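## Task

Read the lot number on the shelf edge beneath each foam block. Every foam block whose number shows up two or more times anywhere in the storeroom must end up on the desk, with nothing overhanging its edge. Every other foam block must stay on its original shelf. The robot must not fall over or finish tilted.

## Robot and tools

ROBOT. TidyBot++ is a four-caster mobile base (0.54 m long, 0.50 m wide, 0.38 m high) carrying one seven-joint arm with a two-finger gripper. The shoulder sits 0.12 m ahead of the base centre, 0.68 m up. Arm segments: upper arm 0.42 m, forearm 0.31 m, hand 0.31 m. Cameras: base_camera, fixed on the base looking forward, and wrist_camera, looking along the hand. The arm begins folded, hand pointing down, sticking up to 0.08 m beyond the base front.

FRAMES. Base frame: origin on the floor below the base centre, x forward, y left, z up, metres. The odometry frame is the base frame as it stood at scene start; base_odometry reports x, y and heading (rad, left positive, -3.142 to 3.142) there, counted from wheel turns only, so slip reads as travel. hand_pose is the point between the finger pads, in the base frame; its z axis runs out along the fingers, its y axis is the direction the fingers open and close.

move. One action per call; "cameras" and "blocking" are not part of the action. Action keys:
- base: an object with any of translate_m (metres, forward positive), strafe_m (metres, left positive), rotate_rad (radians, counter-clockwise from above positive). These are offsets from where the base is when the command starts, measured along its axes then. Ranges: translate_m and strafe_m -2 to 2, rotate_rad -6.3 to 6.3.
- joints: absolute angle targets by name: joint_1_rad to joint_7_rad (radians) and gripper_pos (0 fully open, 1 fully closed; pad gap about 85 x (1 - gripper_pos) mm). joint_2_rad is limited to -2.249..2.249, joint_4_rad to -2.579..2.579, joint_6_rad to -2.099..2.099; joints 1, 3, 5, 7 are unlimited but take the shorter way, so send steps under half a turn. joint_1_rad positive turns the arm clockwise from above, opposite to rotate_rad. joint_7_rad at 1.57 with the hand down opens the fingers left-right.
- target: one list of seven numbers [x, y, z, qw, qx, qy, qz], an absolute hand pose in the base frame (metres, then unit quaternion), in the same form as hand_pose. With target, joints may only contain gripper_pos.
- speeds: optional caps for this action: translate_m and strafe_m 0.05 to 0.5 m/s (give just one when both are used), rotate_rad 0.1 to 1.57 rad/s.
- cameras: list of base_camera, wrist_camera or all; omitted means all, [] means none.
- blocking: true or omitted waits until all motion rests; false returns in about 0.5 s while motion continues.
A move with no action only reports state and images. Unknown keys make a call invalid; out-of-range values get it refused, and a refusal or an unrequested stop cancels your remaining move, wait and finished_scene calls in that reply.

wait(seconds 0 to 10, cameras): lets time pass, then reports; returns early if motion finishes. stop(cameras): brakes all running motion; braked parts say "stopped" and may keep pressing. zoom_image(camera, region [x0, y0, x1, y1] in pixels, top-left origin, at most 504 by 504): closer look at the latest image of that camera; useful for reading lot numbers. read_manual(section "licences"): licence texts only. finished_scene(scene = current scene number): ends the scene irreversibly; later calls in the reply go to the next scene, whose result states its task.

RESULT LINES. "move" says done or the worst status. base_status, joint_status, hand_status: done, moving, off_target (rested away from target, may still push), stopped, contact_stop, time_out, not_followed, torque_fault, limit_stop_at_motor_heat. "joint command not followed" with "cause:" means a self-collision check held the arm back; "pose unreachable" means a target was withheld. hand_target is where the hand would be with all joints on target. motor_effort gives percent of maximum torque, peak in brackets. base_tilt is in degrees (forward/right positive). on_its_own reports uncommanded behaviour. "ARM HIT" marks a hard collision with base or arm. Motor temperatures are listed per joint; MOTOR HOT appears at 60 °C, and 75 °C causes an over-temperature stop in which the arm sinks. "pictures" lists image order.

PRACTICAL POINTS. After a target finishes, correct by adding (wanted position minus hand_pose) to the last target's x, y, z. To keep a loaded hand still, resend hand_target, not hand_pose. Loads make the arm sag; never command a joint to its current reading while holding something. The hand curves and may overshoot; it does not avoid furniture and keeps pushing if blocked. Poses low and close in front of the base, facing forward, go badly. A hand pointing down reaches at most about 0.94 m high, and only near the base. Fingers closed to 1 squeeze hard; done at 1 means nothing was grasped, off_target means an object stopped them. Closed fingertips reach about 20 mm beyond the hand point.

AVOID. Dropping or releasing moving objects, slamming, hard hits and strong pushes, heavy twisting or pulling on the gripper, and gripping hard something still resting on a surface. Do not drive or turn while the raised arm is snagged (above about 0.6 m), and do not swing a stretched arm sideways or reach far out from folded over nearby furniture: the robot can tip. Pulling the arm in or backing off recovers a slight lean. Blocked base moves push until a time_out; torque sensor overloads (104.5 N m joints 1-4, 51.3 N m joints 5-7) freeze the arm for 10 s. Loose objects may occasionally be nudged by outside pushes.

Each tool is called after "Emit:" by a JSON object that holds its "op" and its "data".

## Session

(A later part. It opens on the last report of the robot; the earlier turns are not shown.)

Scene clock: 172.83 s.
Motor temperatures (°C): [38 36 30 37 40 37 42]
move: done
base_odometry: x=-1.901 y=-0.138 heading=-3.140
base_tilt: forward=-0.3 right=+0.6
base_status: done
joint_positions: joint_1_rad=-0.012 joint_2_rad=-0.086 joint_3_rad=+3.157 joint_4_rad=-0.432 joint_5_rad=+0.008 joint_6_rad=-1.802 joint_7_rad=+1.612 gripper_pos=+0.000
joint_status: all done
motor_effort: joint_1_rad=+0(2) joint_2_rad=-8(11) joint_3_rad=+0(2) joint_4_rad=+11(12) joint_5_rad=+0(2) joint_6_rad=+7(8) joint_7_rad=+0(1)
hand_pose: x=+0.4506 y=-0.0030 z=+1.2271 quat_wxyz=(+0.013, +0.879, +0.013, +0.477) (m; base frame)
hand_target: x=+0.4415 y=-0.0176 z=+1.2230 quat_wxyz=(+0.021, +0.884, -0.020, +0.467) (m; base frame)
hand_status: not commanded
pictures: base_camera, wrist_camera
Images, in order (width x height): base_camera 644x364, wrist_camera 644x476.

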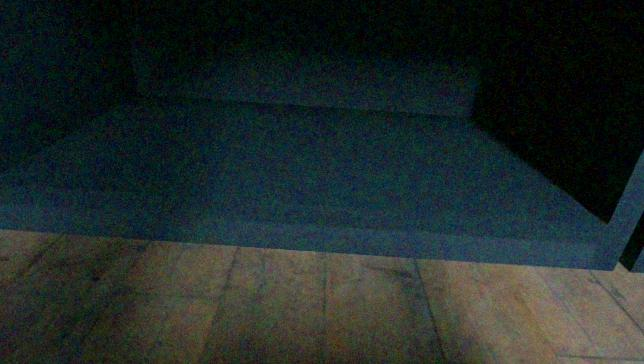

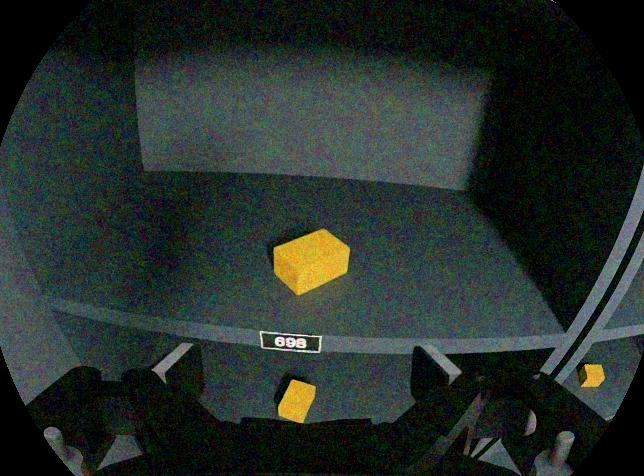

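Emit:
{"op": "move", "data": {"joints": {"joint_1_rad":-0.635,"joint_2_rad":-0.8,"joint_3_rad":3.14,"joint_4_rad":-2.0,"joint_5_rad":1.27,"joint_6_rad":-1.70,"joint_7_rad":0.28}}}

Emit:
{"op": "move", "data": {"base": {"translate_m":0.15}, "cameras": []}}

Emit:
{"op": "move", "data": {"joints": {"joint_2_rad":0.312,"joint_4_rad":-0.80}, "cameras": ["wrist_camera"]}}

Scene clock: 176.67 s.
Motor temperatures (°C): [38 36 30 37 40 37 42]
move: done
base_odometry: x=-1.901 y=-0.138 heading=-3.140
base_tilt: forward=-0.4 right=+0.6
base_status: not commanded
joint_positions: joint_1_rad=-0.615 joint_2_rad=-0.779 joint_3_rad=+3.156 joint_4_rad=-1.971 joint_5_rad=+1.205 joint_6_rad=-1.753 joint_7_rad=+0.325 gripper_pos=+0.000
joint_status: all done
motor_effort: joint_1_rad=+0(2) joint_2_rad=+10(12) joint_3_rad=-3(3) joint_4_rad=+15(17) joint_5_rad=+8(9) joint_6_rad=+3(8) joint_7_rad=+0(1)
hand_pose: x=+0.2701 y=-0.2452 z=+0.9718 quat_wxyz=(+0.261, +0.731, -0.409, +0.480) (m; base frame)
hand_target: x=+0.2829 y=-0.2437 z=+0.9891 quat_wxyz=(+0.248, +0.709, -0.396, +0.528) (m; base frame)
hand_status: not commanded
pictures: base_camera, wrist_camera
Images, in order (width x height): base_camera 644x364, wrist_camera 644x476.

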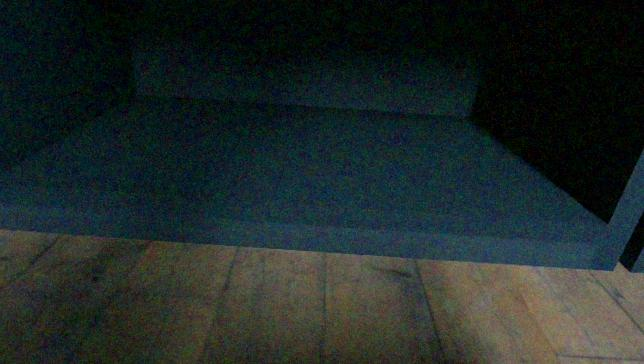

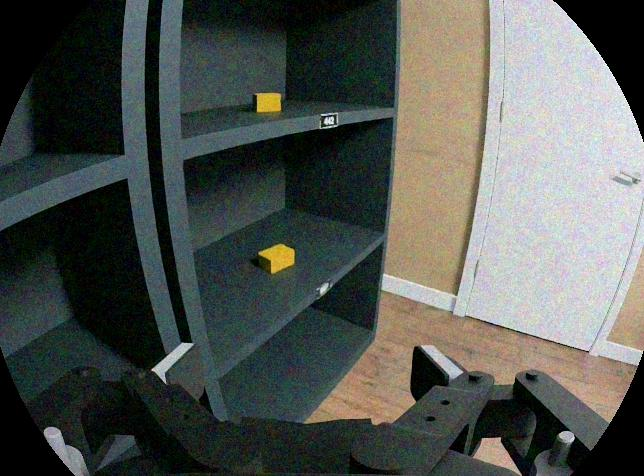

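Scene clock: 178.13 s.
Motor temperatures (°C): [38 36 30 37 40 37 42]
move: done
base_odometry: x=-2.051 y=-0.138 heading=-3.140
base_tilt: forward=-0.4 right=+0.6
base_status: done
joint_positions: joint_1_rad=-0.621 joint_2_rad=-0.787 joint_3_rad=+3.153 joint_4_rad=-1.972 joint_5_rad=+1.207 joint_6_rad=-1.748 joint_7_rad=+0.323 gripper_pos=+0.000
joint_status: not commanded
motor_effort: joint_1_rad=-1(2) joint_2_rad=+11(13) joint_3_rad=-3(3) joint_4_rad=+15(17) joint_5_rad=+8(9) joint_6_rad=+2(4) joint_7_rad=+0(1)
hand_pose: x=+0.2713 y=-0.2446 z=+0.9729 quat_wxyz=(+0.256, +0.731, -0.406, +0.485) (m; base frame)
hand_target: x=+0.2829 y=-0.2437 z=+0.9891 quat_wxyz=(+0.248, +0.709, -0.396, +0.528) (m; base frame)
hand_status: not commanded
pictures: none
No camera images: "cameras" was empty.

Scene clock: 180.60 s.
Motor temperatures (°C): [38 36 30 37 40 37 42]
move: done
base_odometry: x=-2.051 y=-0.138 heading=-3.140
base_tilt: forward=-0.3 right=+0.6
base_status: not commanded
joint_positions: joint_1_rad=-0.621 joint_2_rad=+0.292 joint_3_rad=+3.153 joint_4_rad=-0.819 joint_5_rad=+1.209 joint_6_rad=-1.746 joint_7_rad=+0.323 gripper_pos=+0.000
joint_status: all done
motor_effort: joint_1_rad=-1(1) joint_2_rad=-25(27) joint_3_rad=+1(3) joint_4_rad=+15(17) joint_5_rad=+8(9) joint_6_rad=+4(4) joint_7_rad=+0(1)
hand_pose: x=+0.6118 y=-0.0024 z=+1.1036 quat_wxyz=(+0.231, +0.717, -0.424, +0.504) (m; base frame)
hand_target: x=+0.6280 y=+0.0107 z=+1.1213 quat_wxyz=(+0.215, +0.697, -0.418, +0.541) (m; base frame)
hand_status: not commanded
pictures: wrist_camera
Images, in order (width x height): wrist_camera 644x476.

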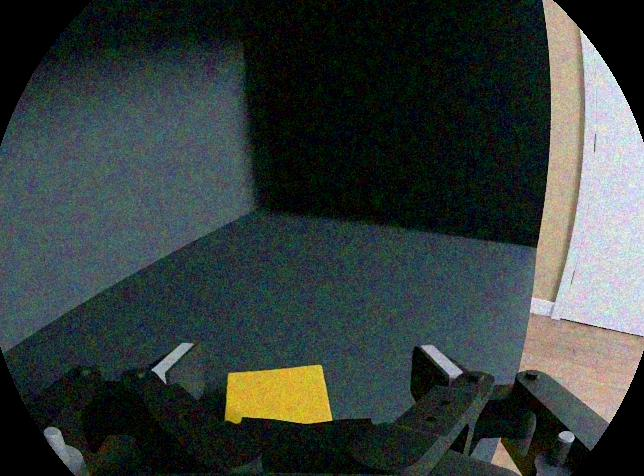

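Emit:
{"op": "move", "data": {"joints": {"joint_2_rad":0.295,"joint_4_rad":-0.99}, "cameras": ["wrist_camera"]}}

Emit:
{"op": "move", "data": {"joints": {"joint_2_rad":0.275,"joint_4_rad":-1.08}, "cameras": ["wrist_camera"]}}

Scene clock: 182.07 s.
Motor temperatures (°C): [38 36 30 37 40 37 42]
move: done
base_odometry: x=-2.051 y=-0.138 heading=-3.140
base_tilt: forward=-0.3 right=+0.6
base_status: not commanded
joint_positions: joint_1_rad=-0.621 joint_2_rad=+0.292 joint_3_rad=+3.153 joint_4_rad=-0.963 joint_5_rad=+1.210 joint_6_rad=-1.746 joint_7_rad=+0.323 gripper_pos=+0.000
joint_status: all done
motor_effort: joint_1_rad=-1(1) joint_2_rad=-26(28) joint_3_rad=+1(2) joint_4_rad=+16(17) joint_5_rad=+9(9) joint_6_rad=+2(4) joint_7_rad=+0(1)
hand_pose: x=+0.6116 y=-0.0028 z=+1.0631 quat_wxyz=(+0.285, +0.735, -0.388, +0.478) (m; base frame)
hand_target: x=+0.6245 y=+0.0081 z=+1.0735 quat_wxyz=(+0.279, +0.721, -0.374, +0.512) (m; base frame)
hand_status: not commanded
pictures: wrist_camera
Images, in order (width x height): wrist_camera 644x476.

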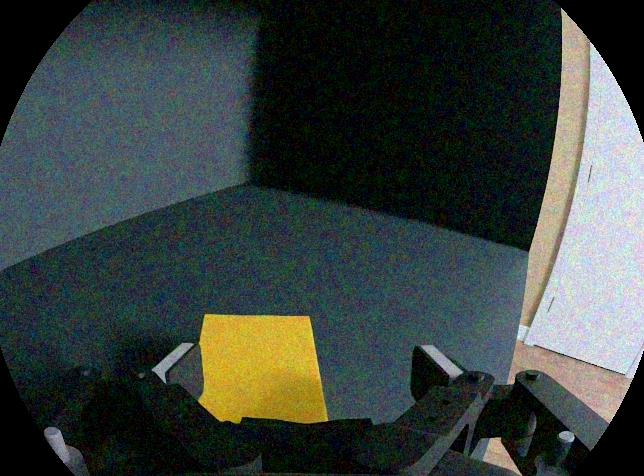

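Scene clock: 182.93 s.
Motor temperatures (°C): [38 36 30 37 40 37 42]
move: off_target
base_odometry: x=-2.051 y=-0.138 heading=-3.140
base_tilt: forward=-0.3 right=+0.6
base_status: not commanded
joint_positions: joint_1_rad=-0.626 joint_2_rad=+0.269 joint_3_rad=+3.152 joint_4_rad=-1.037 joint_5_rad=+1.229 joint_6_rad=-1.727 joint_7_rad=+0.318 gripper_pos=+0.000
joint_status: joint_4_rad off_target (ended at -1.037, target -1.080); the others done
motor_effort: joint_1_rad=+1(2) joint_2_rad=-23(26) joint_3_rad=+2(3) joint_4_rad=+14(16) joint_5_rad=+6(9) joint_6_rad=+0(3) joint_7_rad=+0(1)
hand_pose: x=+0.6081 y=-0.0056 z=+1.0576 quat_wxyz=(+0.300, +0.737, -0.369, +0.481) (m; base frame)
hand_target: x=+0.6168 y=+0.0025 z=+1.0557 quat_wxyz=(+0.305, +0.729, -0.355, +0.500) (m; base frame)
hand_status: not commanded
pictures: wrist_camera
Images, in order (width x height): wrist_camera 644x476.

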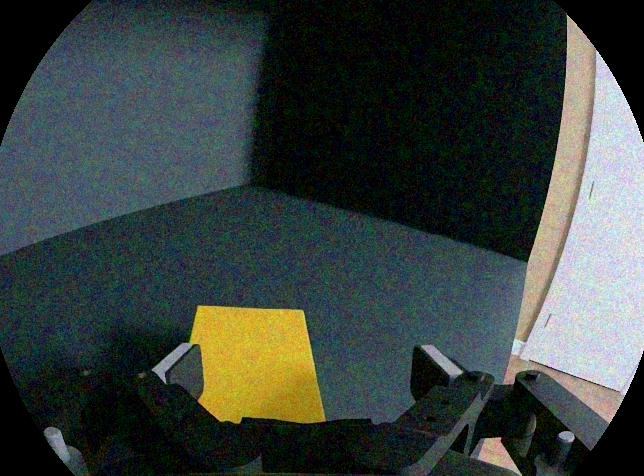

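Emit:
{"op": "move", "data": {"joints": {"joint_2_rad":0.295,"joint_4_rad":-0.86}, "cameras": []}}

Emit:
{"op": "move", "data": {"base": {"translate_m":0.02,"strafe_m":0.015}, "cameras": []}}

Emit:
{"op": "move", "data": {"joints": {"joint_2_rad":0.295,"joint_4_rad":-1.02}, "cameras": ["wrist_camera"]}}

Scene clock: 184.37 s.
Motor temperatures (°C): [38 36 30 37 40 37 42]
move: done
base_odometry: x=-2.051 y=-0.138 heading=-3.140
base_tilt: forward=-0.3 right=+0.6
base_status: not commanded
joint_positions: joint_1_rad=-0.627 joint_2_rad=+0.275 joint_3_rad=+3.152 joint_4_rad=-0.875 joint_5_rad=+1.229 joint_6_rad=-1.727 joint_7_rad=+0.318 gripper_pos=+0.000
joint_status: all done
motor_effort: joint_1_rad=-1(1) joint_2_rad=-25(27) joint_3_rad=+1(2) joint_4_rad=+15(18) joint_5_rad=+8(9) joint_6_rad=+4(4) joint_7_rad=+0(1)
hand_pose: x=+0.6108 y=-0.0035 z=+1.1018 quat_wxyz=(+0.242, +0.717, -0.409, +0.510) (m; base frame)
hand_target: x=+0.6237 y=+0.0075 z=+1.1111 quat_wxyz=(+0.231, +0.703, -0.407, +0.535) (m; base frame)
hand_status: not commanded
pictures: none
No camera images: "cameras" was empty.

Scene clock: 185.17 s.
Motor temperatures (°C): [38 36 30 37 40 37 42]
move: done
base_odometry: x=-2.071 y=-0.153 heading=-3.140
base_tilt: forward=-0.3 right=+0.6
base_status: done
joint_positions: joint_1_rad=-0.627 joint_2_rad=+0.289 joint_3_rad=+3.152 joint_4_rad=-0.874 joint_5_rad=+1.229 joint_6_rad=-1.727 joint_7_rad=+0.318 gripper_pos=+0.000
joint_status: not commanded
motor_effort: joint_1_rad=-1(2) joint_2_rad=-25(29) joint_3_rad=+1(2) joint_4_rad=+15(17) joint_5_rad=+8(9) joint_6_rad=+3(4) joint_7_rad=+0(1)
hand_pose: x=+0.6156 y=+0.0000 z=+1.0965 quat_wxyz=(+0.247, +0.719, -0.406, +0.507) (m; base frame)
hand_target: x=+0.6237 y=+0.0075 z=+1.1111 quat_wxyz=(+0.231, +0.703, -0.407, +0.535) (m; base frame)
hand_status: not commanded
pictures: none
No camera images: "cameras" was empty.

Scene clock: 186.23 s.
Motor temperatures (°C): [38 36 30 37 40 37 42]
move: done
base_odometry: x=-2.071 y=-0.153 heading=-3.140
base_tilt: forward=-0.3 right=+0.6
base_status: not commanded
joint_positions: joint_1_rad=-0.627 joint_2_rad=+0.289 joint_3_rad=+3.152 joint_4_rad=-0.994 joint_5_rad=+1.229 joint_6_rad=-1.727 joint_7_rad=+0.318 gripper_pos=+0.000
joint_status: all done
motor_effort: joint_1_rad=+0(1) joint_2_rad=-25(27) joint_3_rad=+1(2) joint_4_rad=+16(17) joint_5_rad=+9(9) joint_6_rad=+2(4) joint_7_rad=+0(1)
hand_pose: x=+0.6150 y=-0.0006 z=+1.0623 quat_wxyz=(+0.291, +0.734, -0.375, +0.485) (m; base frame)
hand_target: x=+0.6241 y=+0.0079 z=+1.0648 quat_wxyz=(+0.290, +0.725, -0.366, +0.507) (m; base frame)
hand_status: not commanded
pictures: wrist_camera
Images, in order (width x height): wrist_camera 644x476.

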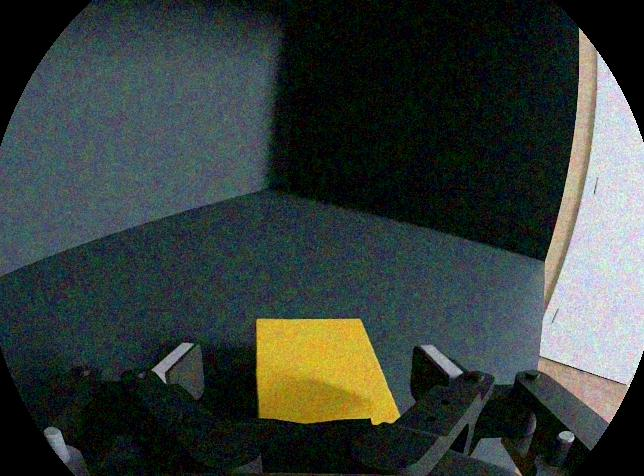

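Good. Lower further and grip.

Emit:
{"op": "move", "data": {"joints": {"joint_2_rad":0.30,"joint_4_rad":-1.10}, "cameras": ["wrist_camera"]}}

Emit:
{"op": "move", "data": {"joints": {"gripper_pos":0.55}, "cameras": ["wrist_camera"]}}

Scene clock: 192.20 s.
Motor temperatures (°C): [38 36 30 37 40 37 42]
move: done
base_odometry: x=-2.071 y=-0.153 heading=-3.140
base_tilt: forward=-0.3 right=+0.6
base_status: not commanded
joint_positions: joint_1_rad=-0.627 joint_2_rad=+0.289 joint_3_rad=+3.152 joint_4_rad=-1.075 joint_5_rad=+1.229 joint_6_rad=-1.727 joint_7_rad=+0.318 gripper_pos=+0.000
joint_status: all done
motor_effort: joint_1_rad=+0(1) joint_2_rad=-26(27) joint_3_rad=+1(2) joint_4_rad=+17(17) joint_5_rad=+9(9) joint_6_rad=+2(2) joint_7_rad=+0(1)
hand_pose: x=+0.6127 y=-0.0022 z=+1.0394 quat_wxyz=(+0.321, +0.743, -0.354, +0.470) (m; base frame)
hand_target: x=+0.6236 y=+0.0075 z=+1.0398 quat_wxyz=(+0.321, +0.734, -0.343, +0.491) (m; base frame)
hand_status: not commanded
pictures: wrist_camera
Images, in order (width x height): wrist_camera 644x476.

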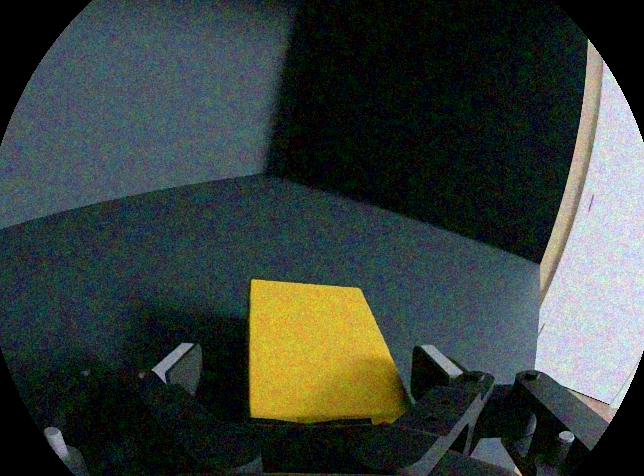

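Scene clock: 193.03 s.
Motor temperatures (°C): [38 36 30 37 40 37 42]
move: off_target
base_odometry: x=-2.071 y=-0.153 heading=-3.140
base_tilt: forward=-0.3 right=+0.6
base_status: not commanded
joint_positions: joint_1_rad=-0.627 joint_2_rad=+0.289 joint_3_rad=+3.151 joint_4_rad=-1.075 joint_5_rad=+1.231 joint_6_rad=-1.727 joint_7_rad=+0.318 gripper_pos=+0.404
joint_status: gripper_pos off_target (ended at +0.404, target +0.550)
motor_effort: joint_1_rad=+0(1) joint_2_rad=-26(26) joint_3_rad=+1(2) joint_4_rad=+16(16) joint_5_rad=+8(9) joint_6_rad=+2(2) joint_7_rad=+0(1)
hand_pose: x=+0.6127 y=-0.0025 z=+1.0401 quat_wxyz=(+0.321, +0.742, -0.354, +0.470) (m; base frame)
hand_target: x=+0.6236 y=+0.0075 z=+1.0398 quat_wxyz=(+0.321, +0.734, -0.343, +0.491) (m; base frame)
hand_status: not commanded
pictures: wrist_camera
Images, in order (width x height): wrist_camera 644x476.

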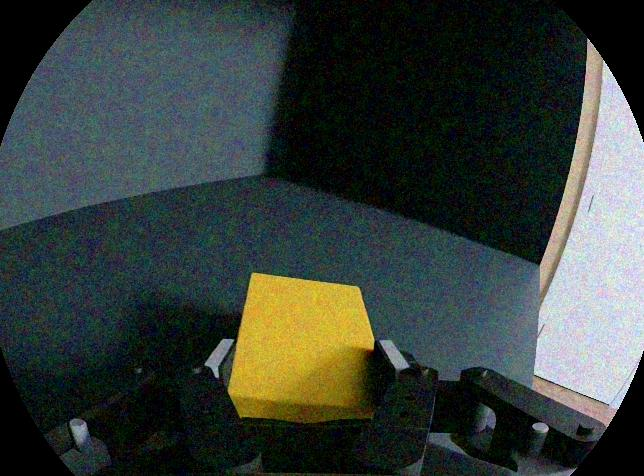

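Emit:
{"op": "move", "data": {"joints": {"joint_2_rad":0.29,"joint_4_rad":-0.80,"gripper_pos":0.6}, "cameras": ["wrist_camera"]}}

Emit:
{"op": "move", "data": {"joints": {"joint_2_rad":-0.3,"joint_4_rad":-1.3}, "cameras": []}}

Emit:
{"op": "move", "data": {"joints": {"joint_2_rad":-0.8,"joint_4_rad":-2.0}, "cameras": []}}

Emit:
{"op": "move", "data": {"base": {"translate_m":-1.92,"strafe_m":-0.198}, "cameras": []}}

Emit:
{"op": "move", "data": {"base": {"rotate_rad":-1.571}, "joints": {"joint_1_rad":0.0,"joint_5_rad":0.06,"joint_6_rad":-1.35,"joint_7_rad":1.57}, "cameras": ["wrist_camera"]}}

Emit:
{"op": "move", "data": {"target": [0.58, 0.0, 0.92, 0, 1, 0, 0]}}

Scene clock: 194.83 s.
Motor temperatures (°C): [38 36 30 37 40 37 42]
move: off_target
base_odometry: x=-2.071 y=-0.153 heading=-3.140
base_tilt: forward=-0.3 right=+0.6
base_status: not commanded
joint_positions: joint_1_rad=-0.627 joint_2_rad=+0.286 joint_3_rad=+3.151 joint_4_rad=-0.816 joint_5_rad=+1.231 joint_6_rad=-1.727 joint_7_rad=+0.318 gripper_pos=+0.404
joint_status: gripper_pos off_target (ended at +0.404, target +0.600); the others done
motor_effort: joint_1_rad=-1(1) joint_2_rad=-25(28) joint_3_rad=+2(2) joint_4_rad=+16(18) joint_5_rad=+8(10) joint_6_rad=+4(4) joint_7_rad=+0(1)
hand_pose: x=+0.6138 y=-0.0015 z=+1.1144 quat_wxyz=(+0.225, +0.710, -0.420, +0.518) (m; base frame)
hand_target: x=+0.6201 y=+0.0049 z=+1.1303 quat_wxyz=(+0.207, +0.694, -0.423, +0.545) (m; base frame)
hand_status: not commanded
pictures: wrist_camera
Images, in order (width x height): wrist_camera 644x476.

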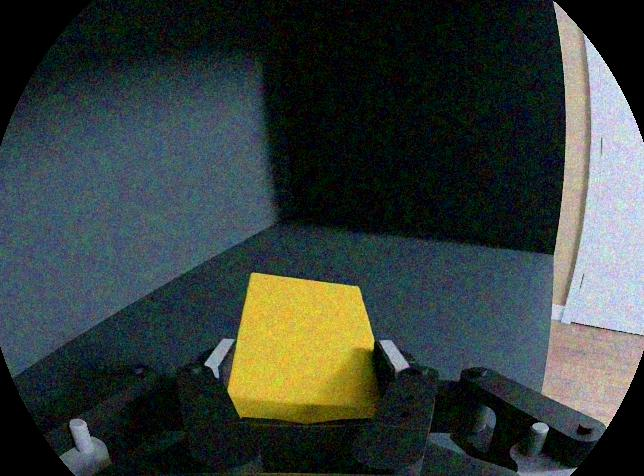

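Scene clock: 196.67 s.
Motor temperatures (°C): [38 36 30 37 40 37 42]
move: done
base_odometry: x=-2.071 y=-0.153 heading=-3.140
base_tilt: forward=-0.3 right=+0.6
base_status: not commanded
joint_positions: joint_1_rad=-0.627 joint_2_rad=-0.294 joint_3_rad=+3.151 joint_4_rad=-1.270 joint_5_rad=+1.231 joint_6_rad=-1.727 joint_7_rad=+0.318 gripper_pos=+0.404
joint_status: all done
motor_effort: joint_1_rad=+0(1) joint_2_rad=-3(27) joint_3_rad=-1(2) joint_4_rad=+14(17) joint_5_rad=+8(9) joint_6_rad=+5(6) joint_7_rad=+0(1)
hand_pose: x=+0.4143 y=-0.1462 z=+1.1474 quat_wxyz=(+0.176, +0.692, -0.451, +0.536) (m; base frame)
hand_target: x=+0.4189 y=-0.1433 z=+1.1549 quat_wxyz=(+0.173, +0.678, -0.445, +0.558) (m; base frame)
hand_status: not commanded
pictures: none
No camera images: "cameras" was empty.

Scene clock: 198.63 s.
Motor temperatures (°C): [38 36 30 37 40 37 42]
move: done
base_odometry: x=-2.071 y=-0.153 heading=-3.140
base_tilt: forward=-0.3 right=+0.6
base_status: not commanded
joint_positions: joint_1_rad=-0.627 joint_2_rad=-0.781 joint_3_rad=+3.151 joint_4_rad=-1.972 joint_5_rad=+1.231 joint_6_rad=-1.727 joint_7_rad=+0.318 gripper_pos=+0.404
joint_status: all done
motor_effort: joint_1_rad=-1(1) joint_2_rad=+10(12) joint_3_rad=-3(3) joint_4_rad=+16(17) joint_5_rad=+9(9) joint_6_rad=+3(5) joint_7_rad=+0(1)
hand_pose: x=+0.2788 y=-0.2433 z=+0.9820 quat_wxyz=(+0.255, +0.725, -0.399, +0.500) (m; base frame)
hand_target: x=+0.2829 y=-0.2437 z=+0.9891 quat_wxyz=(+0.249, +0.709, -0.396, +0.528) (m; base frame)
hand_status: not commanded
pictures: none
No camera images: "cameras" was empty.

Scene clock: 203.87 s.
Motor temperatures (°C): [38 36 30 37 40 37 42]
move: done
base_odometry: x=-0.152 y=+0.048 heading=-3.140
base_tilt: forward=-0.4 right=+0.6
base_status: done
joint_positions: joint_1_rad=-0.627 joint_2_rad=-0.788 joint_3_rad=+3.150 joint_4_rad=-1.972 joint_5_rad=+1.231 joint_6_rad=-1.727 joint_7_rad=+0.318 gripper_pos=+0.404
joint_status: not commanded
motor_effort: joint_1_rad=+0(1) joint_2_rad=+10(13) joint_3_rad=-3(4) joint_4_rad=+16(17) joint_5_rad=+9(9) joint_6_rad=+3(4) joint_7_rad=+0(1)
hand_pose: x=+0.2773 y=-0.2441 z=+0.9818 quat_wxyz=(+0.253, +0.724, -0.400, +0.501) (m; base frame)
hand_target: x=+0.2829 y=-0.2437 z=+0.9891 quat_wxyz=(+0.249, +0.709, -0.396, +0.528) (m; base frame)
hand_status: not commanded
pictures: none
No camera images: "cameras" was empty.

Scene clock: 206.33 s.
Motor temperatures (°C): [38 36 30 37 40 37 42]
move: done
base_odometry: x=-0.152 y=+0.048 heading=+1.573
base_tilt: forward=-0.4 right=+0.6
base_status: done
joint_positions: joint_1_rad=-0.017 joint_2_rad=-0.788 joint_3_rad=+3.150 joint_4_rad=-1.972 joint_5_rad=+0.132 joint_6_rad=-1.406 joint_7_rad=+1.525 gripper_pos=+0.404
joint_status: all done
motor_effort: joint_1_rad=+0(2) joint_2_rad=+7(11) joint_3_rad=+0(3) joint_4_rad=+20(20) joint_5_rad=+2(10) joint_6_rad=+5(6) joint_7_rad=+0(1)
hand_pose: x=+0.2745 y=-0.0382 z=+0.8341 quat_wxyz=(+0.055, +0.960, -0.024, +0.273) (m; base frame)
hand_target: x=+0.2836 y=-0.0165 z=+0.8310 quat_wxyz=(+0.030, +0.956, -0.002, +0.291) (m; base frame)
hand_status: not commanded
pictures: wrist_camera
Images, in order (width x height): wrist_camera 644x476.

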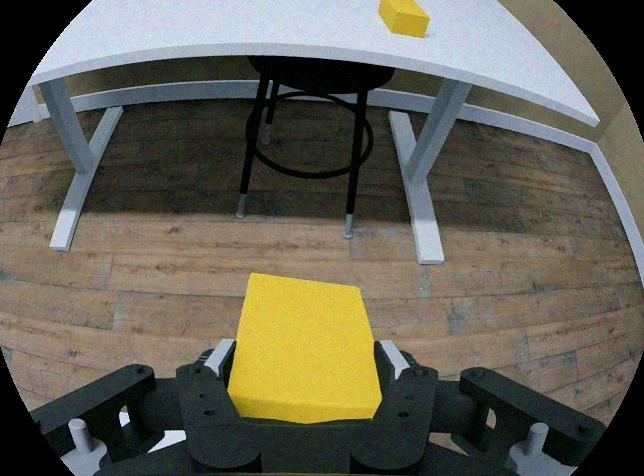

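Scene clock: 209.13 s.
Motor temperatures (°C): [38 36 30 37 40 37 42]
move: off_target
base_odometry: x=-0.152 y=+0.048 heading=+1.573
base_tilt: forward=-0.3 right=+0.6
base_status: not commanded
joint_positions: joint_1_rad=-0.017 joint_2_rad=+0.483 joint_3_rad=+3.173 joint_4_rad=-0.467 joint_5_rad=+0.042 joint_6_rad=-2.039 joint_7_rad=+1.542 gripper_pos=+0.404
joint_status: not commanded
motor_effort: joint_1_rad=+0(1) joint_2_rad=-31(33) joint_3_rad=+0(1) joint_4_rad=+15(20) joint_5_rad=+1(2) joint_6_rad=+1(6) joint_7_rad=+0(1)
hand_pose: x=+0.6175 y=-0.0118 z=+0.9298 quat_wxyz=(+0.024, +0.996, -0.030, +0.077) (m; base frame)
hand_target: x=+0.6093 y=-0.0004 z=+0.9214 quat_wxyz=(+0.001, +0.999, +0.000, +0.047) (m; base frame)
hand_status: off_target (0.041 m and 9.8 deg from the pose sent, 0.320 m and 32.5 deg at the start; a joint's target at an end of its range on 75 of 75 steps)
pictures: base_camera, wrist_camera
Images, in order (width x height): base_camera 644x364, wrist_camera 644x476.

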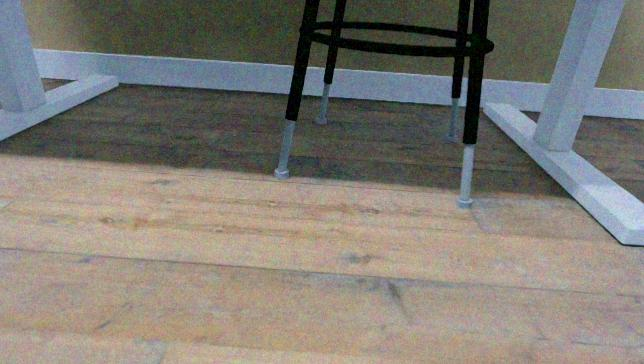

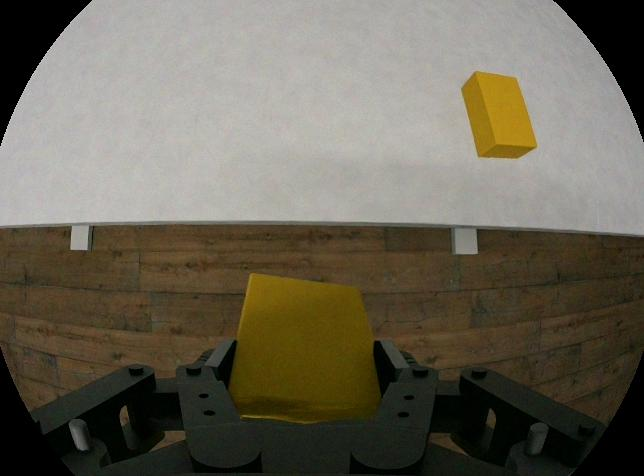

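Emit:
{"op": "move", "data": {"base": {"translate_m":0.31}, "cameras": ["wrist_camera"]}}

Emit:
{"op": "move", "data": {"target": [0.61, 0.0, 0.84, 0, 1, 0, 0], "cameras": ["wrist_camera"]}}

Emit:
{"op": "move", "data": {"target": [0.61, 0.0, 0.81, 0, 1, 0, 0], "cameras": ["wrist_camera"]}}

Emit:
{"op": "move", "data": {"target": [0.61, 0.0, 0.795, 0, 1, 0, 0], "cameras": ["wrist_camera"]}}

Emit:
{"op": "move", "data": {"target": [0.61, 0.0, 0.782, 0, 1, 0, 0], "cameras": ["wrist_camera"]}}

Scene clock: 211.47 s.
Motor temperatures (°C): [38 36 30 37 40 37 42]
move: done
base_odometry: x=-0.152 y=+0.358 heading=+1.572
base_tilt: forward=-0.3 right=+0.6
base_status: done
joint_positions: joint_1_rad=-0.017 joint_2_rad=+0.495 joint_3_rad=+3.174 joint_4_rad=-0.464 joint_5_rad=+0.040 joint_6_rad=-2.046 joint_7_rad=+1.542 gripper_pos=+0.404
joint_status: not commanded
motor_effort: joint_1_rad=-1(1) joint_2_rad=-31(35) joint_3_rad=+0(1) joint_4_rad=+15(16) joint_5_rad=+1(1) joint_6_rad=+2(2) joint_7_rad=+0(1)
hand_pose: x=+0.6188 y=-0.0116 z=+0.9242 quat_wxyz=(+0.024, +0.997, -0.030, +0.068) (m; base frame)
hand_target: x=+0.6093 y=-0.0004 z=+0.9214 quat_wxyz=(+0.001, +0.999, +0.000, +0.047) (m; base frame)
hand_status: not commanded
pictures: wrist_camera
Images, in order (width x height): wrist_camera 644x476.

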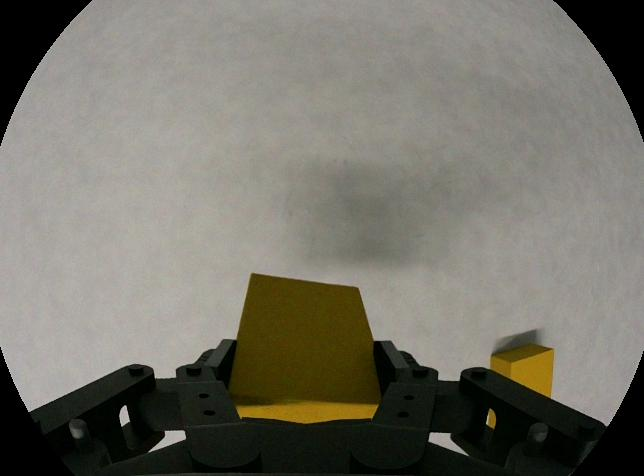

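Scene clock: 212.93 s.
Motor temperatures (°C): [38 36 30 37 40 37 42]
move: done
base_odometry: x=-0.152 y=+0.358 heading=+1.572
base_tilt: forward=-0.3 right=+0.6
base_status: not commanded
joint_positions: joint_1_rad=-0.017 joint_2_rad=+0.476 joint_3_rad=+3.174 joint_4_rad=-0.767 joint_5_rad=+0.040 joint_6_rad=-1.929 joint_7_rad=+1.542 gripper_pos=+0.404
joint_status: not commanded
motor_effort: joint_1_rad=-1(1) joint_2_rad=-32(34) joint_3_rad=+0(0) joint_4_rad=+16(17) joint_5_rad=+1(1) joint_6_rad=+1(2) joint_7_rad=+0(1)
hand_pose: x=+0.6001 y=-0.0134 z=+0.8464 quat_wxyz=(+0.026, +0.999, -0.027, -0.015) (m; base frame)
hand_target: x=+0.6100 y=+0.0000 z=+0.8400 quat_wxyz=(+0.000, +1.000, +0.000, +0.000) (m; base frame)
hand_status: done (0.018 m and 4.6 deg from the pose sent, 0.085 m and 9.0 deg at the start)
pictures: wrist_camera
Images, in order (width x height): wrist_camera 644x476.

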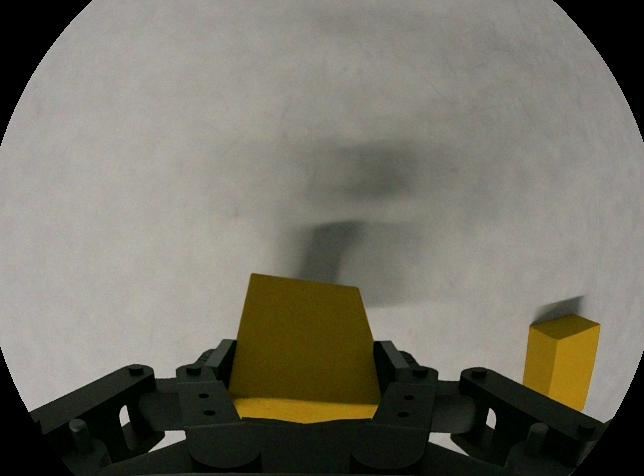

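Scene clock: 213.97 s.
Motor temperatures (°C): [38 36 30 37 40 37 42]
move: done
base_odometry: x=-0.152 y=+0.358 heading=+1.572
base_tilt: forward=-0.3 right=+0.6
base_status: not commanded
joint_positions: joint_1_rad=-0.017 joint_2_rad=+0.452 joint_3_rad=+3.174 joint_4_rad=-0.903 joint_5_rad=+0.040 joint_6_rad=-1.819 joint_7_rad=+1.542 gripper_pos=+0.404
joint_status: not commanded
motor_effort: joint_1_rad=-1(1) joint_2_rad=-31(33) joint_3_rad=+0(0) joint_4_rad=+16(18) joint_5_rad=+1(1) joint_6_rad=+0(1) joint_7_rad=+0(1)
hand_pose: x=+0.6001 y=-0.0145 z=+0.8169 quat_wxyz=(+0.027, +0.999, -0.025, -0.015) (m; base frame)
hand_target: x=+0.6100 y=+0.0000 z=+0.8100 quat_wxyz=(+0.000, +1.000, +0.000, +0.000) (m; base frame)
hand_status: done (0.019 m and 4.5 deg from the pose sent, 0.040 m and 4.6 deg at the start)
pictures: wrist_camera
Images, in order (width x height): wrist_camera 644x476.

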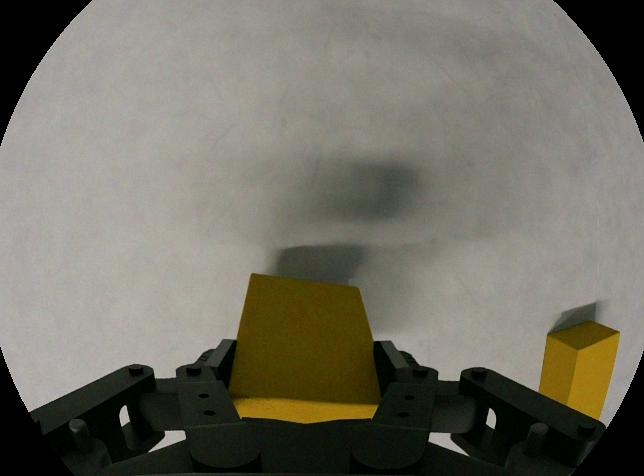

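Scene clock: 215.03 s.
Motor temperatures (°C): [38 36 30 37 40 37 42]
move: done
base_odometry: x=-0.152 y=+0.358 heading=+1.572
base_tilt: forward=-0.3 right=+0.6
base_status: not commanded
joint_positions: joint_1_rad=-0.017 joint_2_rad=+0.433 joint_3_rad=+3.174 joint_4_rad=-0.961 joint_5_rad=+0.040 joint_6_rad=-1.764 joint_7_rad=+1.542 gripper_pos=+0.404
joint_status: not commanded
motor_effort: joint_1_rad=+0(1) joint_2_rad=-31(32) joint_3_rad=+0(0) joint_4_rad=+16(17) joint_5_rad=+1(1) joint_6_rad=+1(2) joint_7_rad=+0(0)
hand_pose: x=+0.6002 y=-0.0150 z=+0.8081 quat_wxyz=(+0.027, +0.999, -0.024, -0.008) (m; base frame)
hand_target: x=+0.6100 y=+0.0000 z=+0.7950 quat_wxyz=(+0.000, +1.000, +0.000, +0.000) (m; base frame)
hand_status: done (0.022 m and 4.2 deg from the pose sent, 0.028 m and 4.5 deg at the start)
pictures: wrist_camera
Images, in order (width x height): wrist_camera 644x476.

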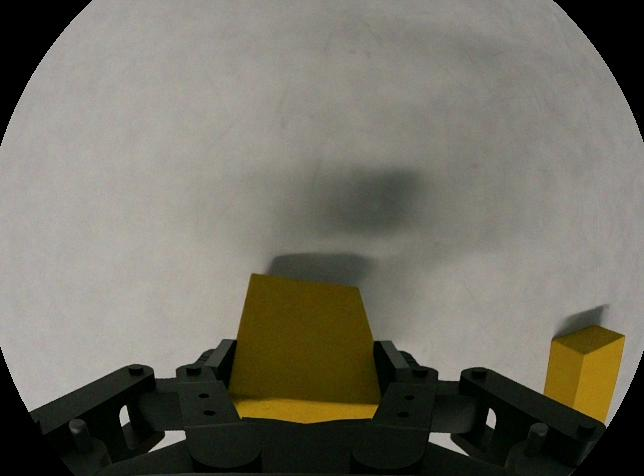

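Scene clock: 215.77 s.
Motor temperatures (°C): [38 36 30 37 40 37 42]
move: off_target
base_odometry: x=-0.152 y=+0.358 heading=+1.572
base_tilt: forward=-0.3 right=+0.6
base_status: not commanded
joint_positions: joint_1_rad=-0.017 joint_2_rad=+0.411 joint_3_rad=+3.174 joint_4_rad=-0.997 joint_5_rad=+0.040 joint_6_rad=-1.729 joint_7_rad=+1.542 gripper_pos=+0.404
joint_status: not commanded
motor_effort: joint_1_rad=+0(1) joint_2_rad=-26(30) joint_3_rad=+1(1) joint_4_rad=+14(16) joint_5_rad=+2(2) joint_6_rad=+2(2) joint_7_rad=+0(0)
hand_pose: x=+0.5990 y=-0.0153 z=+0.8077 quat_wxyz=(+0.026, +0.999, -0.024, +0.003) (m; base frame)
hand_target: x=+0.6100 y=+0.0000 z=+0.7820 quat_wxyz=(+0.000, +1.000, +0.000, +0.000) (m; base frame)
hand_status: off_target (0.032 m and 4.1 deg from the pose sent, 0.032 m and 4.2 deg at the start)
pictures: wrist_camera
Images, in order (width x height): wrist_camera 644x476.

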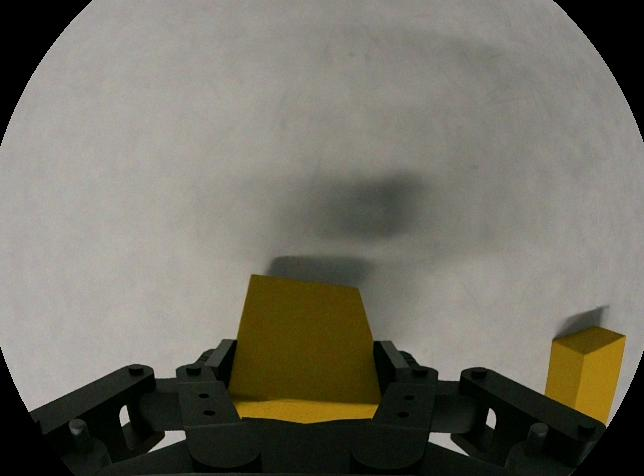

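Emit:
{"op": "move", "data": {"target": [0.61, 0.0, 0.796, 0, 1, 0, 0], "cameras": []}}

Emit:
{"op": "move", "data": {"joints": {"gripper_pos":0.25}, "cameras": []}}

Emit:
{"op": "move", "data": {"joints": {"gripper_pos":0}, "cameras": []}}

Emit:
{"op": "move", "data": {"target": [0.60, 0.0, 0.92, 0, 1, 0, 0], "cameras": []}}

Emit:
{"op": "move", "data": {"base": {"translate_m":-0.31}, "cameras": ["wrist_camera"]}}

Scene clock: 216.70 s.
Motor temperatures (°C): [38 36 30 37 40 37 42]
move: done
base_odometry: x=-0.152 y=+0.358 heading=+1.572
base_tilt: forward=-0.3 right=+0.6
base_status: not commanded
joint_positions: joint_1_rad=-0.017 joint_2_rad=+0.415 joint_3_rad=+3.174 joint_4_rad=-0.989 joint_5_rad=+0.040 joint_6_rad=-1.729 joint_7_rad=+1.542 gripper_pos=+0.404
joint_status: not commanded
motor_effort: joint_1_rad=-1(1) joint_2_rad=-29(30) joint_3_rad=+0(1) joint_4_rad=+17(17) joint_5_rad=+1(2) joint_6_rad=+2(2) joint_7_rad=+0(0)
hand_pose: x=+0.6016 y=-0.0152 z=+0.8083 quat_wxyz=(+0.026, +0.999, -0.024, +0.005) (m; base frame)
hand_target: x=+0.6100 y=+0.0000 z=+0.7960 quat_wxyz=(+0.000, +1.000, +0.000, +0.000) (m; base frame)
hand_status: done (0.021 m and 4.1 deg from the pose sent, 0.022 m and 4.1 deg at the start)
pictures: none
No camera images: "cameras" was empty.

Scene clock: 217.43 s.
Motor temperatures (°C): [38 36 30 37 40 37 42]
move: done
base_odometry: x=-0.152 y=+0.358 heading=+1.572
base_tilt: forward=-0.3 right=+0.6
base_status: not commanded
joint_positions: joint_1_rad=-0.017 joint_2_rad=+0.418 joint_3_rad=+3.174 joint_4_rad=-0.989 joint_5_rad=+0.040 joint_6_rad=-1.729 joint_7_rad=+1.542 gripper_pos=+0.250
joint_status: all done
motor_effort: joint_1_rad=+0(1) joint_2_rad=-31(32) joint_3_rad=+0(0) joint_4_rad=+17(18) joint_5_rad=+1(1) joint_6_rad=+1(2) joint_7_rad=+0(0)
hand_pose: x=+0.6019 y=-0.0152 z=+0.8068 quat_wxyz=(+0.026, +0.999, -0.024, +0.004) (m; base frame)
hand_target: x=+0.6100 y=+0.0000 z=+0.7960 quat_wxyz=(+0.000, +1.000, +0.000, +0.000) (m; base frame)
hand_status: not commanded
pictures: none
No camera images: "cameras" was empty.

Scene clock: 218.10 s.
Motor temperatures (°C): [38 36 30 37 40 37 42]
move: done
base_odometry: x=-0.152 y=+0.358 heading=+1.572
base_tilt: forward=-0.3 right=+0.6
base_status: not commanded
joint_positions: joint_1_rad=-0.017 joint_2_rad=+0.418 joint_3_rad=+3.174 joint_4_rad=-0.989 joint_5_rad=+0.040 joint_6_rad=-1.729 joint_7_rad=+1.542 gripper_pos=+0.000
joint_status: all done
motor_effort: joint_1_rad=-1(1) joint_2_rad=-31(31) joint_3_rad=+0(0) joint_4_rad=+17(18) joint_5_rad=+1(1) joint_6_rad=+1(1) joint_7_rad=+0(1)
hand_pose: x=+0.6019 y=-0.0152 z=+0.8068 quat_wxyz=(+0.026, +0.999, -0.024, +0.004) (m; base frame)
hand_target: x=+0.6100 y=+0.0000 z=+0.7960 quat_wxyz=(+0.000, +1.000, +0.000, +0.000) (m; base frame)
hand_status: not commanded
pictures: none
No camera images: "cameras" was empty.

Scene clock: 220.13 s.
Motor temperatures (°C): [38 36 30 37 40 37 42]
move: off_target
base_odometry: x=-0.152 y=+0.358 heading=+1.572
base_tilt: forward=-0.3 right=+0.6
base_status: not commanded
joint_positions: joint_1_rad=-0.017 joint_2_rad=+0.585 joint_3_rad=+3.176 joint_4_rad=-0.252 joint_5_rad=+0.030 joint_6_rad=-2.040 joint_7_rad=+1.542 gripper_pos=+0.000
joint_status: not commanded
motor_effort: joint_1_rad=-1(1) joint_2_rad=-34(34) joint_3_rad=+0(0) joint_4_rad=+14(18) joint_5_rad=+1(1) joint_6_rad=+3(3) joint_7_rad=+0(1)
hand_pose: x=+0.6664 y=-0.0085 z=+0.9429 quat_wxyz=(+0.021, +0.991, -0.027, +0.133) (m; base frame)
hand_target: x=+0.6607 y=-0.0007 z=+0.9260 quat_wxyz=(+0.001, +0.995, +0.000, +0.098) (m; base frame)
hand_status: off_target (0.071 m and 15.7 deg from the pose sent, 0.114 m and 4.1 deg at the start; a joint's target at an end of its range on 53 of 53 steps)
pictures: none
No camera images: "cameras" was empty.

Scene clock: 222.20 s.
Motor temperatures (°C): [38 36 30 37 40 37 42]
move: done
base_odometry: x=-0.151 y=+0.048 heading=+1.572
base_tilt: forward=-0.3 right=+0.6
base_status: done
joint_positions: joint_1_rad=-0.013 joint_2_rad=+0.599 joint_3_rad=+3.179 joint_4_rad=-0.248 joint_5_rad=+0.025 joint_6_rad=-2.050 joint_7_rad=+1.542 gripper_pos=+0.000
joint_status: not commanded
motor_effort: joint_1_rad=-1(3) joint_2_rad=-34(38) joint_3_rad=+0(1) joint_4_rad=+14(16) joint_5_rad=+1(2) joint_6_rad=+2(3) joint_7_rad=+0(1)
hand_pose: x=+0.6674 y=-0.0099 z=+0.9355 quat_wxyz=(+0.020, +0.992, -0.029, +0.122) (m; base frame)
hand_target: x=+0.6607 y=-0.0007 z=+0.9260 quat_wxyz=(+0.001, +0.995, +0.000, +0.098) (m; base frame)
hand_status: not commanded
pictures: wrist_camera
Images, in order (width x height): wrist_camera 644x476.

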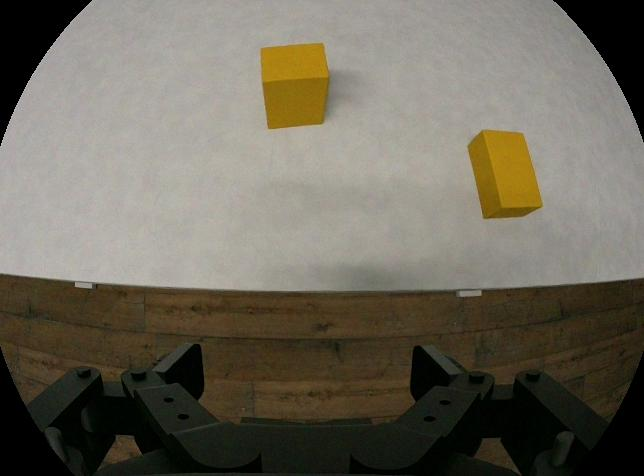

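Emit:
{"op": "move", "data": {"joints": {"joint_1_rad":0.0,"joint_2_rad":-0.8,"joint_3_rad":3.14,"joint_4_rad":-2.0,"joint_5_rad":0.0,"joint_6_rad":-1.0}, "cameras": []}}

Emit:
{"op": "move", "data": {"base": {"rotate_rad":1.571}, "cameras": []}}

Emit:
{"op": "move", "data": {"base": {"translate_m":1.65,"strafe_m":0.25}, "cameras": []}}

Emit:
{"op": "move", "data": {"target": [0.46, 0.0, 0.82, 0, 0.887, 0, 0.462]}}

Emit:
{"op": "zoom_image", "data": {"camera": "wrist_camera", "region": [200, 150, 440, 350]}}

Scene clock: 226.00 s.
Motor temperatures (°C): [38 36 30 37 40 37 42]
move: done
base_odometry: x=-0.151 y=+0.048 heading=+1.572
base_tilt: forward=-0.4 right=+0.6
base_status: not commanded
joint_positions: joint_1_rad=-0.013 joint_2_rad=-0.783 joint_3_rad=+3.157 joint_4_rad=-1.970 joint_5_rad=+0.025 joint_6_rad=-1.057 joint_7_rad=+1.542 gripper_pos=+0.000
joint_status: all done
motor_effort: joint_1_rad=-1(3) joint_2_rad=+6(36) joint_3_rad=+1(1) joint_4_rad=+20(21) joint_5_rad=+1(2) joint_6_rad=+7(8) joint_7_rad=+0(1)
hand_pose: x=+0.3572 y=-0.0074 z=+0.9042 quat_wxyz=(+0.001, +0.901, -0.013, +0.434) (m; base frame)
hand_target: x=+0.3618 y=+0.0019 z=+0.9057 quat_wxyz=(+0.003, +0.891, +0.006, +0.454) (m; base frame)
hand_status: not commanded
pictures: none
No camera images: "cameras" was empty.

Scene clock: 228.30 s.
Motor temperatures (°C): [38 36 30 37 40 37 42]
move: done
base_odometry: x=-0.151 y=+0.048 heading=-3.141
base_tilt: forward=-0.4 right=+0.6
base_status: done
joint_positions: joint_1_rad=-0.013 joint_2_rad=-0.784 joint_3_rad=+3.153 joint_4_rad=-1.970 joint_5_rad=+0.025 joint_6_rad=-1.053 joint_7_rad=+1.542 gripper_pos=+0.000
joint_status: not commanded
motor_effort: joint_1_rad=-1(1) joint_2_rad=+7(7) joint_3_rad=+1(1) joint_4_rad=+20(22) joint_5_rad=+1(1) joint_6_rad=+7(7) joint_7_rad=+0(1)
hand_pose: x=+0.3578 y=-0.0059 z=+0.9051 quat_wxyz=(+0.002, +0.900, -0.011, +0.436) (m; base frame)
hand_target: x=+0.3618 y=+0.0019 z=+0.9057 quat_wxyz=(+0.003, +0.891, +0.006, +0.454) (m; base frame)
hand_status: not commanded
pictures: none
No camera images: "cameras" was empty.

Scene clock: 232.97 s.
Motor temperatures (°C): [38 36 30 37 40 37 42]
move: done
base_odometry: x=-1.801 y=-0.203 heading=-3.140
base_tilt: forward=-0.4 right=+0.6
base_status: done
joint_positions: joint_1_rad=-0.013 joint_2_rad=-0.790 joint_3_rad=+3.153 joint_4_rad=-1.970 joint_5_rad=+0.025 joint_6_rad=-1.051 joint_7_rad=+1.542 gripper_pos=+0.000
joint_status: not commanded
motor_effort: joint_1_rad=+0(1) joint_2_rad=+7(9) joint_3_rad=+1(1) joint_4_rad=+21(21) joint_5_rad=+1(1) joint_6_rad=+7(8) joint_7_rad=+0(1)
hand_pose: x=+0.3567 y=-0.0059 z=+0.9066 quat_wxyz=(+0.002, +0.898, -0.011, +0.439) (m; base frame)
hand_target: x=+0.3618 y=+0.0019 z=+0.9057 quat_wxyz=(+0.003, +0.891, +0.006, +0.454) (m; base frame)
hand_status: not commanded
pictures: none
No camera images: "cameras" was empty.

Scene clock: 234.67 s.
Motor temperatures (°C): [38 36 30 37 40 37 42]
move: done
base_odometry: x=-1.801 y=-0.203 heading=-3.140
base_tilt: forward=-0.3 right=+0.6
base_status: not commanded
joint_positions: joint_1_rad=-0.013 joint_2_rad=-0.576 joint_3_rad=+3.153 joint_4_rad=-2.233 joint_5_rad=+0.025 joint_6_rad=-0.546 joint_7_rad=+1.542 gripper_pos=+0.000
joint_status: not commanded
motor_effort: joint_1_rad=+0(1) joint_2_rad=-1(8) joint_3_rad=+1(1) joint_4_rad=+22(23) joint_5_rad=+1(1) joint_6_rad=+7(8) joint_7_rad=+0(1)
hand_pose: x=+0.4544 y=-0.0022 z=+0.8238 quat_wxyz=(+0.001, +0.892, -0.005, +0.452) (m; base frame)
hand_target: x=+0.4600 y=+0.0000 z=+0.8200 quat_wxyz=(+0.000, +0.887, +0.000, +0.462) (m; base frame)
hand_status: done (0.007 m and 1.4 deg from the pose sent, 0.135 m and 3.2 deg at the start)
pictures: base_camera, wrist_camera
Images, in order (width x height): base_camera 644x364, wrist_camera 644x476.

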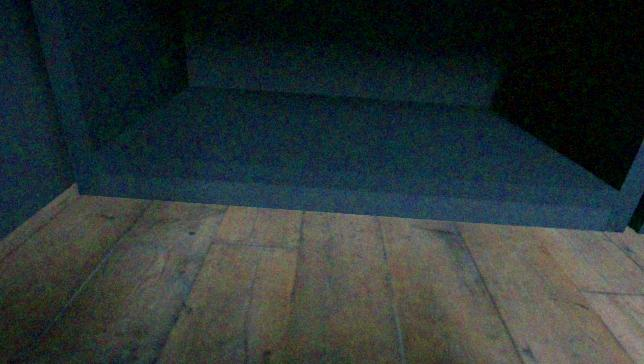

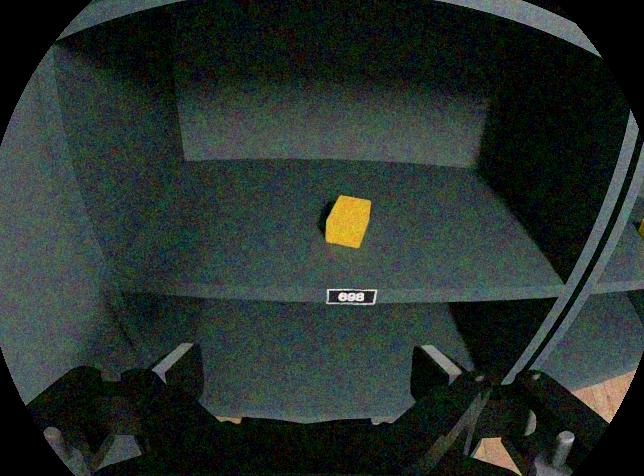

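Scaled by 2.100.

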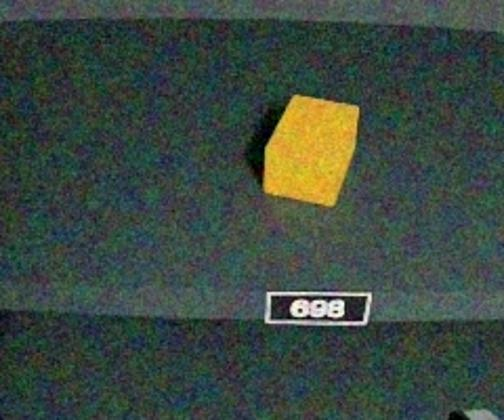

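Emit:
{"op": "move", "data": {"base": {"translate_m":0.28,"strafe_m":0.125}, "joints": {"joint_1_rad":0.35}, "cameras": []}}

Emit:
{"op": "move", "data": {"joints": {"joint_2_rad":-0.1,"joint_4_rad":-2.2,"joint_6_rad":0.0}}}

Scene clock: 237.50 s.
Motor temperatures (°C): [38 36 30 37 40 37 42]
move: done
base_odometry: x=-2.081 y=-0.329 heading=-3.140
base_tilt: forward=-0.3 right=+0.6
base_status: done
joint_positions: joint_1_rad=+0.331 joint_2_rad=-0.571 joint_3_rad=+3.153 joint_4_rad=-2.233 joint_5_rad=+0.025 joint_6_rad=-0.541 joint_7_rad=+1.542 gripper_pos=+0.000
joint_status: all done
motor_effort: joint_1_rad=+0(2) joint_2_rad=-1(3) joint_3_rad=+1(1) joint_4_rad=+21(22) joint_5_rad=+1(1) joint_6_rad=+7(8) joint_7_rad=+0(1)
hand_pose: x=+0.4354 y=-0.1159 z=+0.8235 quat_wxyz=(+0.078, +0.878, -0.158, +0.446) (m; base frame)
hand_target: x=+0.4389 y=-0.1180 z=+0.8200 quat_wxyz=(+0.081, +0.873, -0.156, +0.455) (m; base frame)
hand_status: not commanded
pictures: none
No camera images: "cameras" was empty.

Scene clock: 239.50 s.
Motor temperatures (°C): [38 36 30 37 40 37 42]
move: done
base_odometry: x=-2.081 y=-0.329 heading=-3.140
base_tilt: forward=-0.3 right=+0.6
base_status: not commanded
joint_positions: joint_1_rad=+0.331 joint_2_rad=-0.117 joint_3_rad=+3.153 joint_4_rad=-2.216 joint_5_rad=+0.025 joint_6_rad=-0.057 joint_7_rad=+1.542 gripper_pos=+0.000
joint_status: all done
motor_effort: joint_1_rad=+0(1) joint_2_rad=-15(16) joint_3_rad=+0(1) joint_4_rad=+20(23) joint_5_rad=+1(1) joint_6_rad=+8(9) joint_7_rad=+0(1)
hand_pose: x=+0.5734 y=-0.1611 z=+0.7696 quat_wxyz=(+0.080, +0.868, -0.152, +0.467) (m; base frame)
hand_target: x=+0.5862 y=-0.1727 z=+0.7846 quat_wxyz=(+0.089, +0.854, -0.152, +0.490) (m; base frame)
hand_status: not commanded
pictures: base_camera, wrist_camera
Images, in order (width x height): base_camera 644x364, wrist_camera 644x476.

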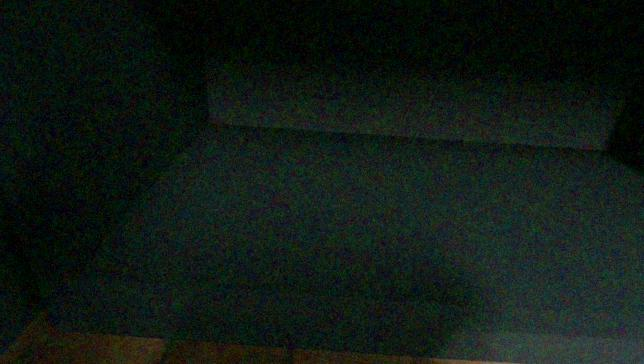

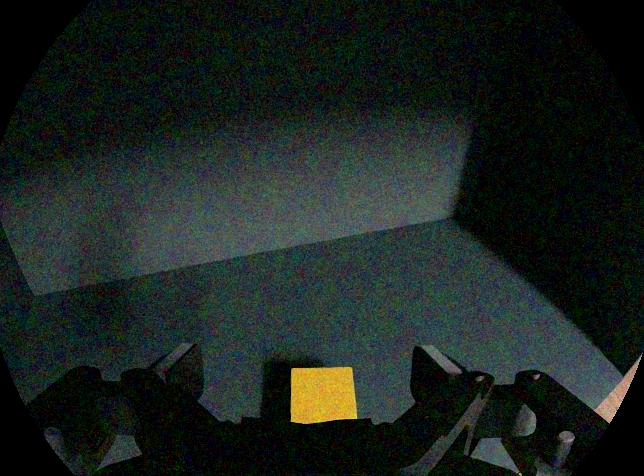

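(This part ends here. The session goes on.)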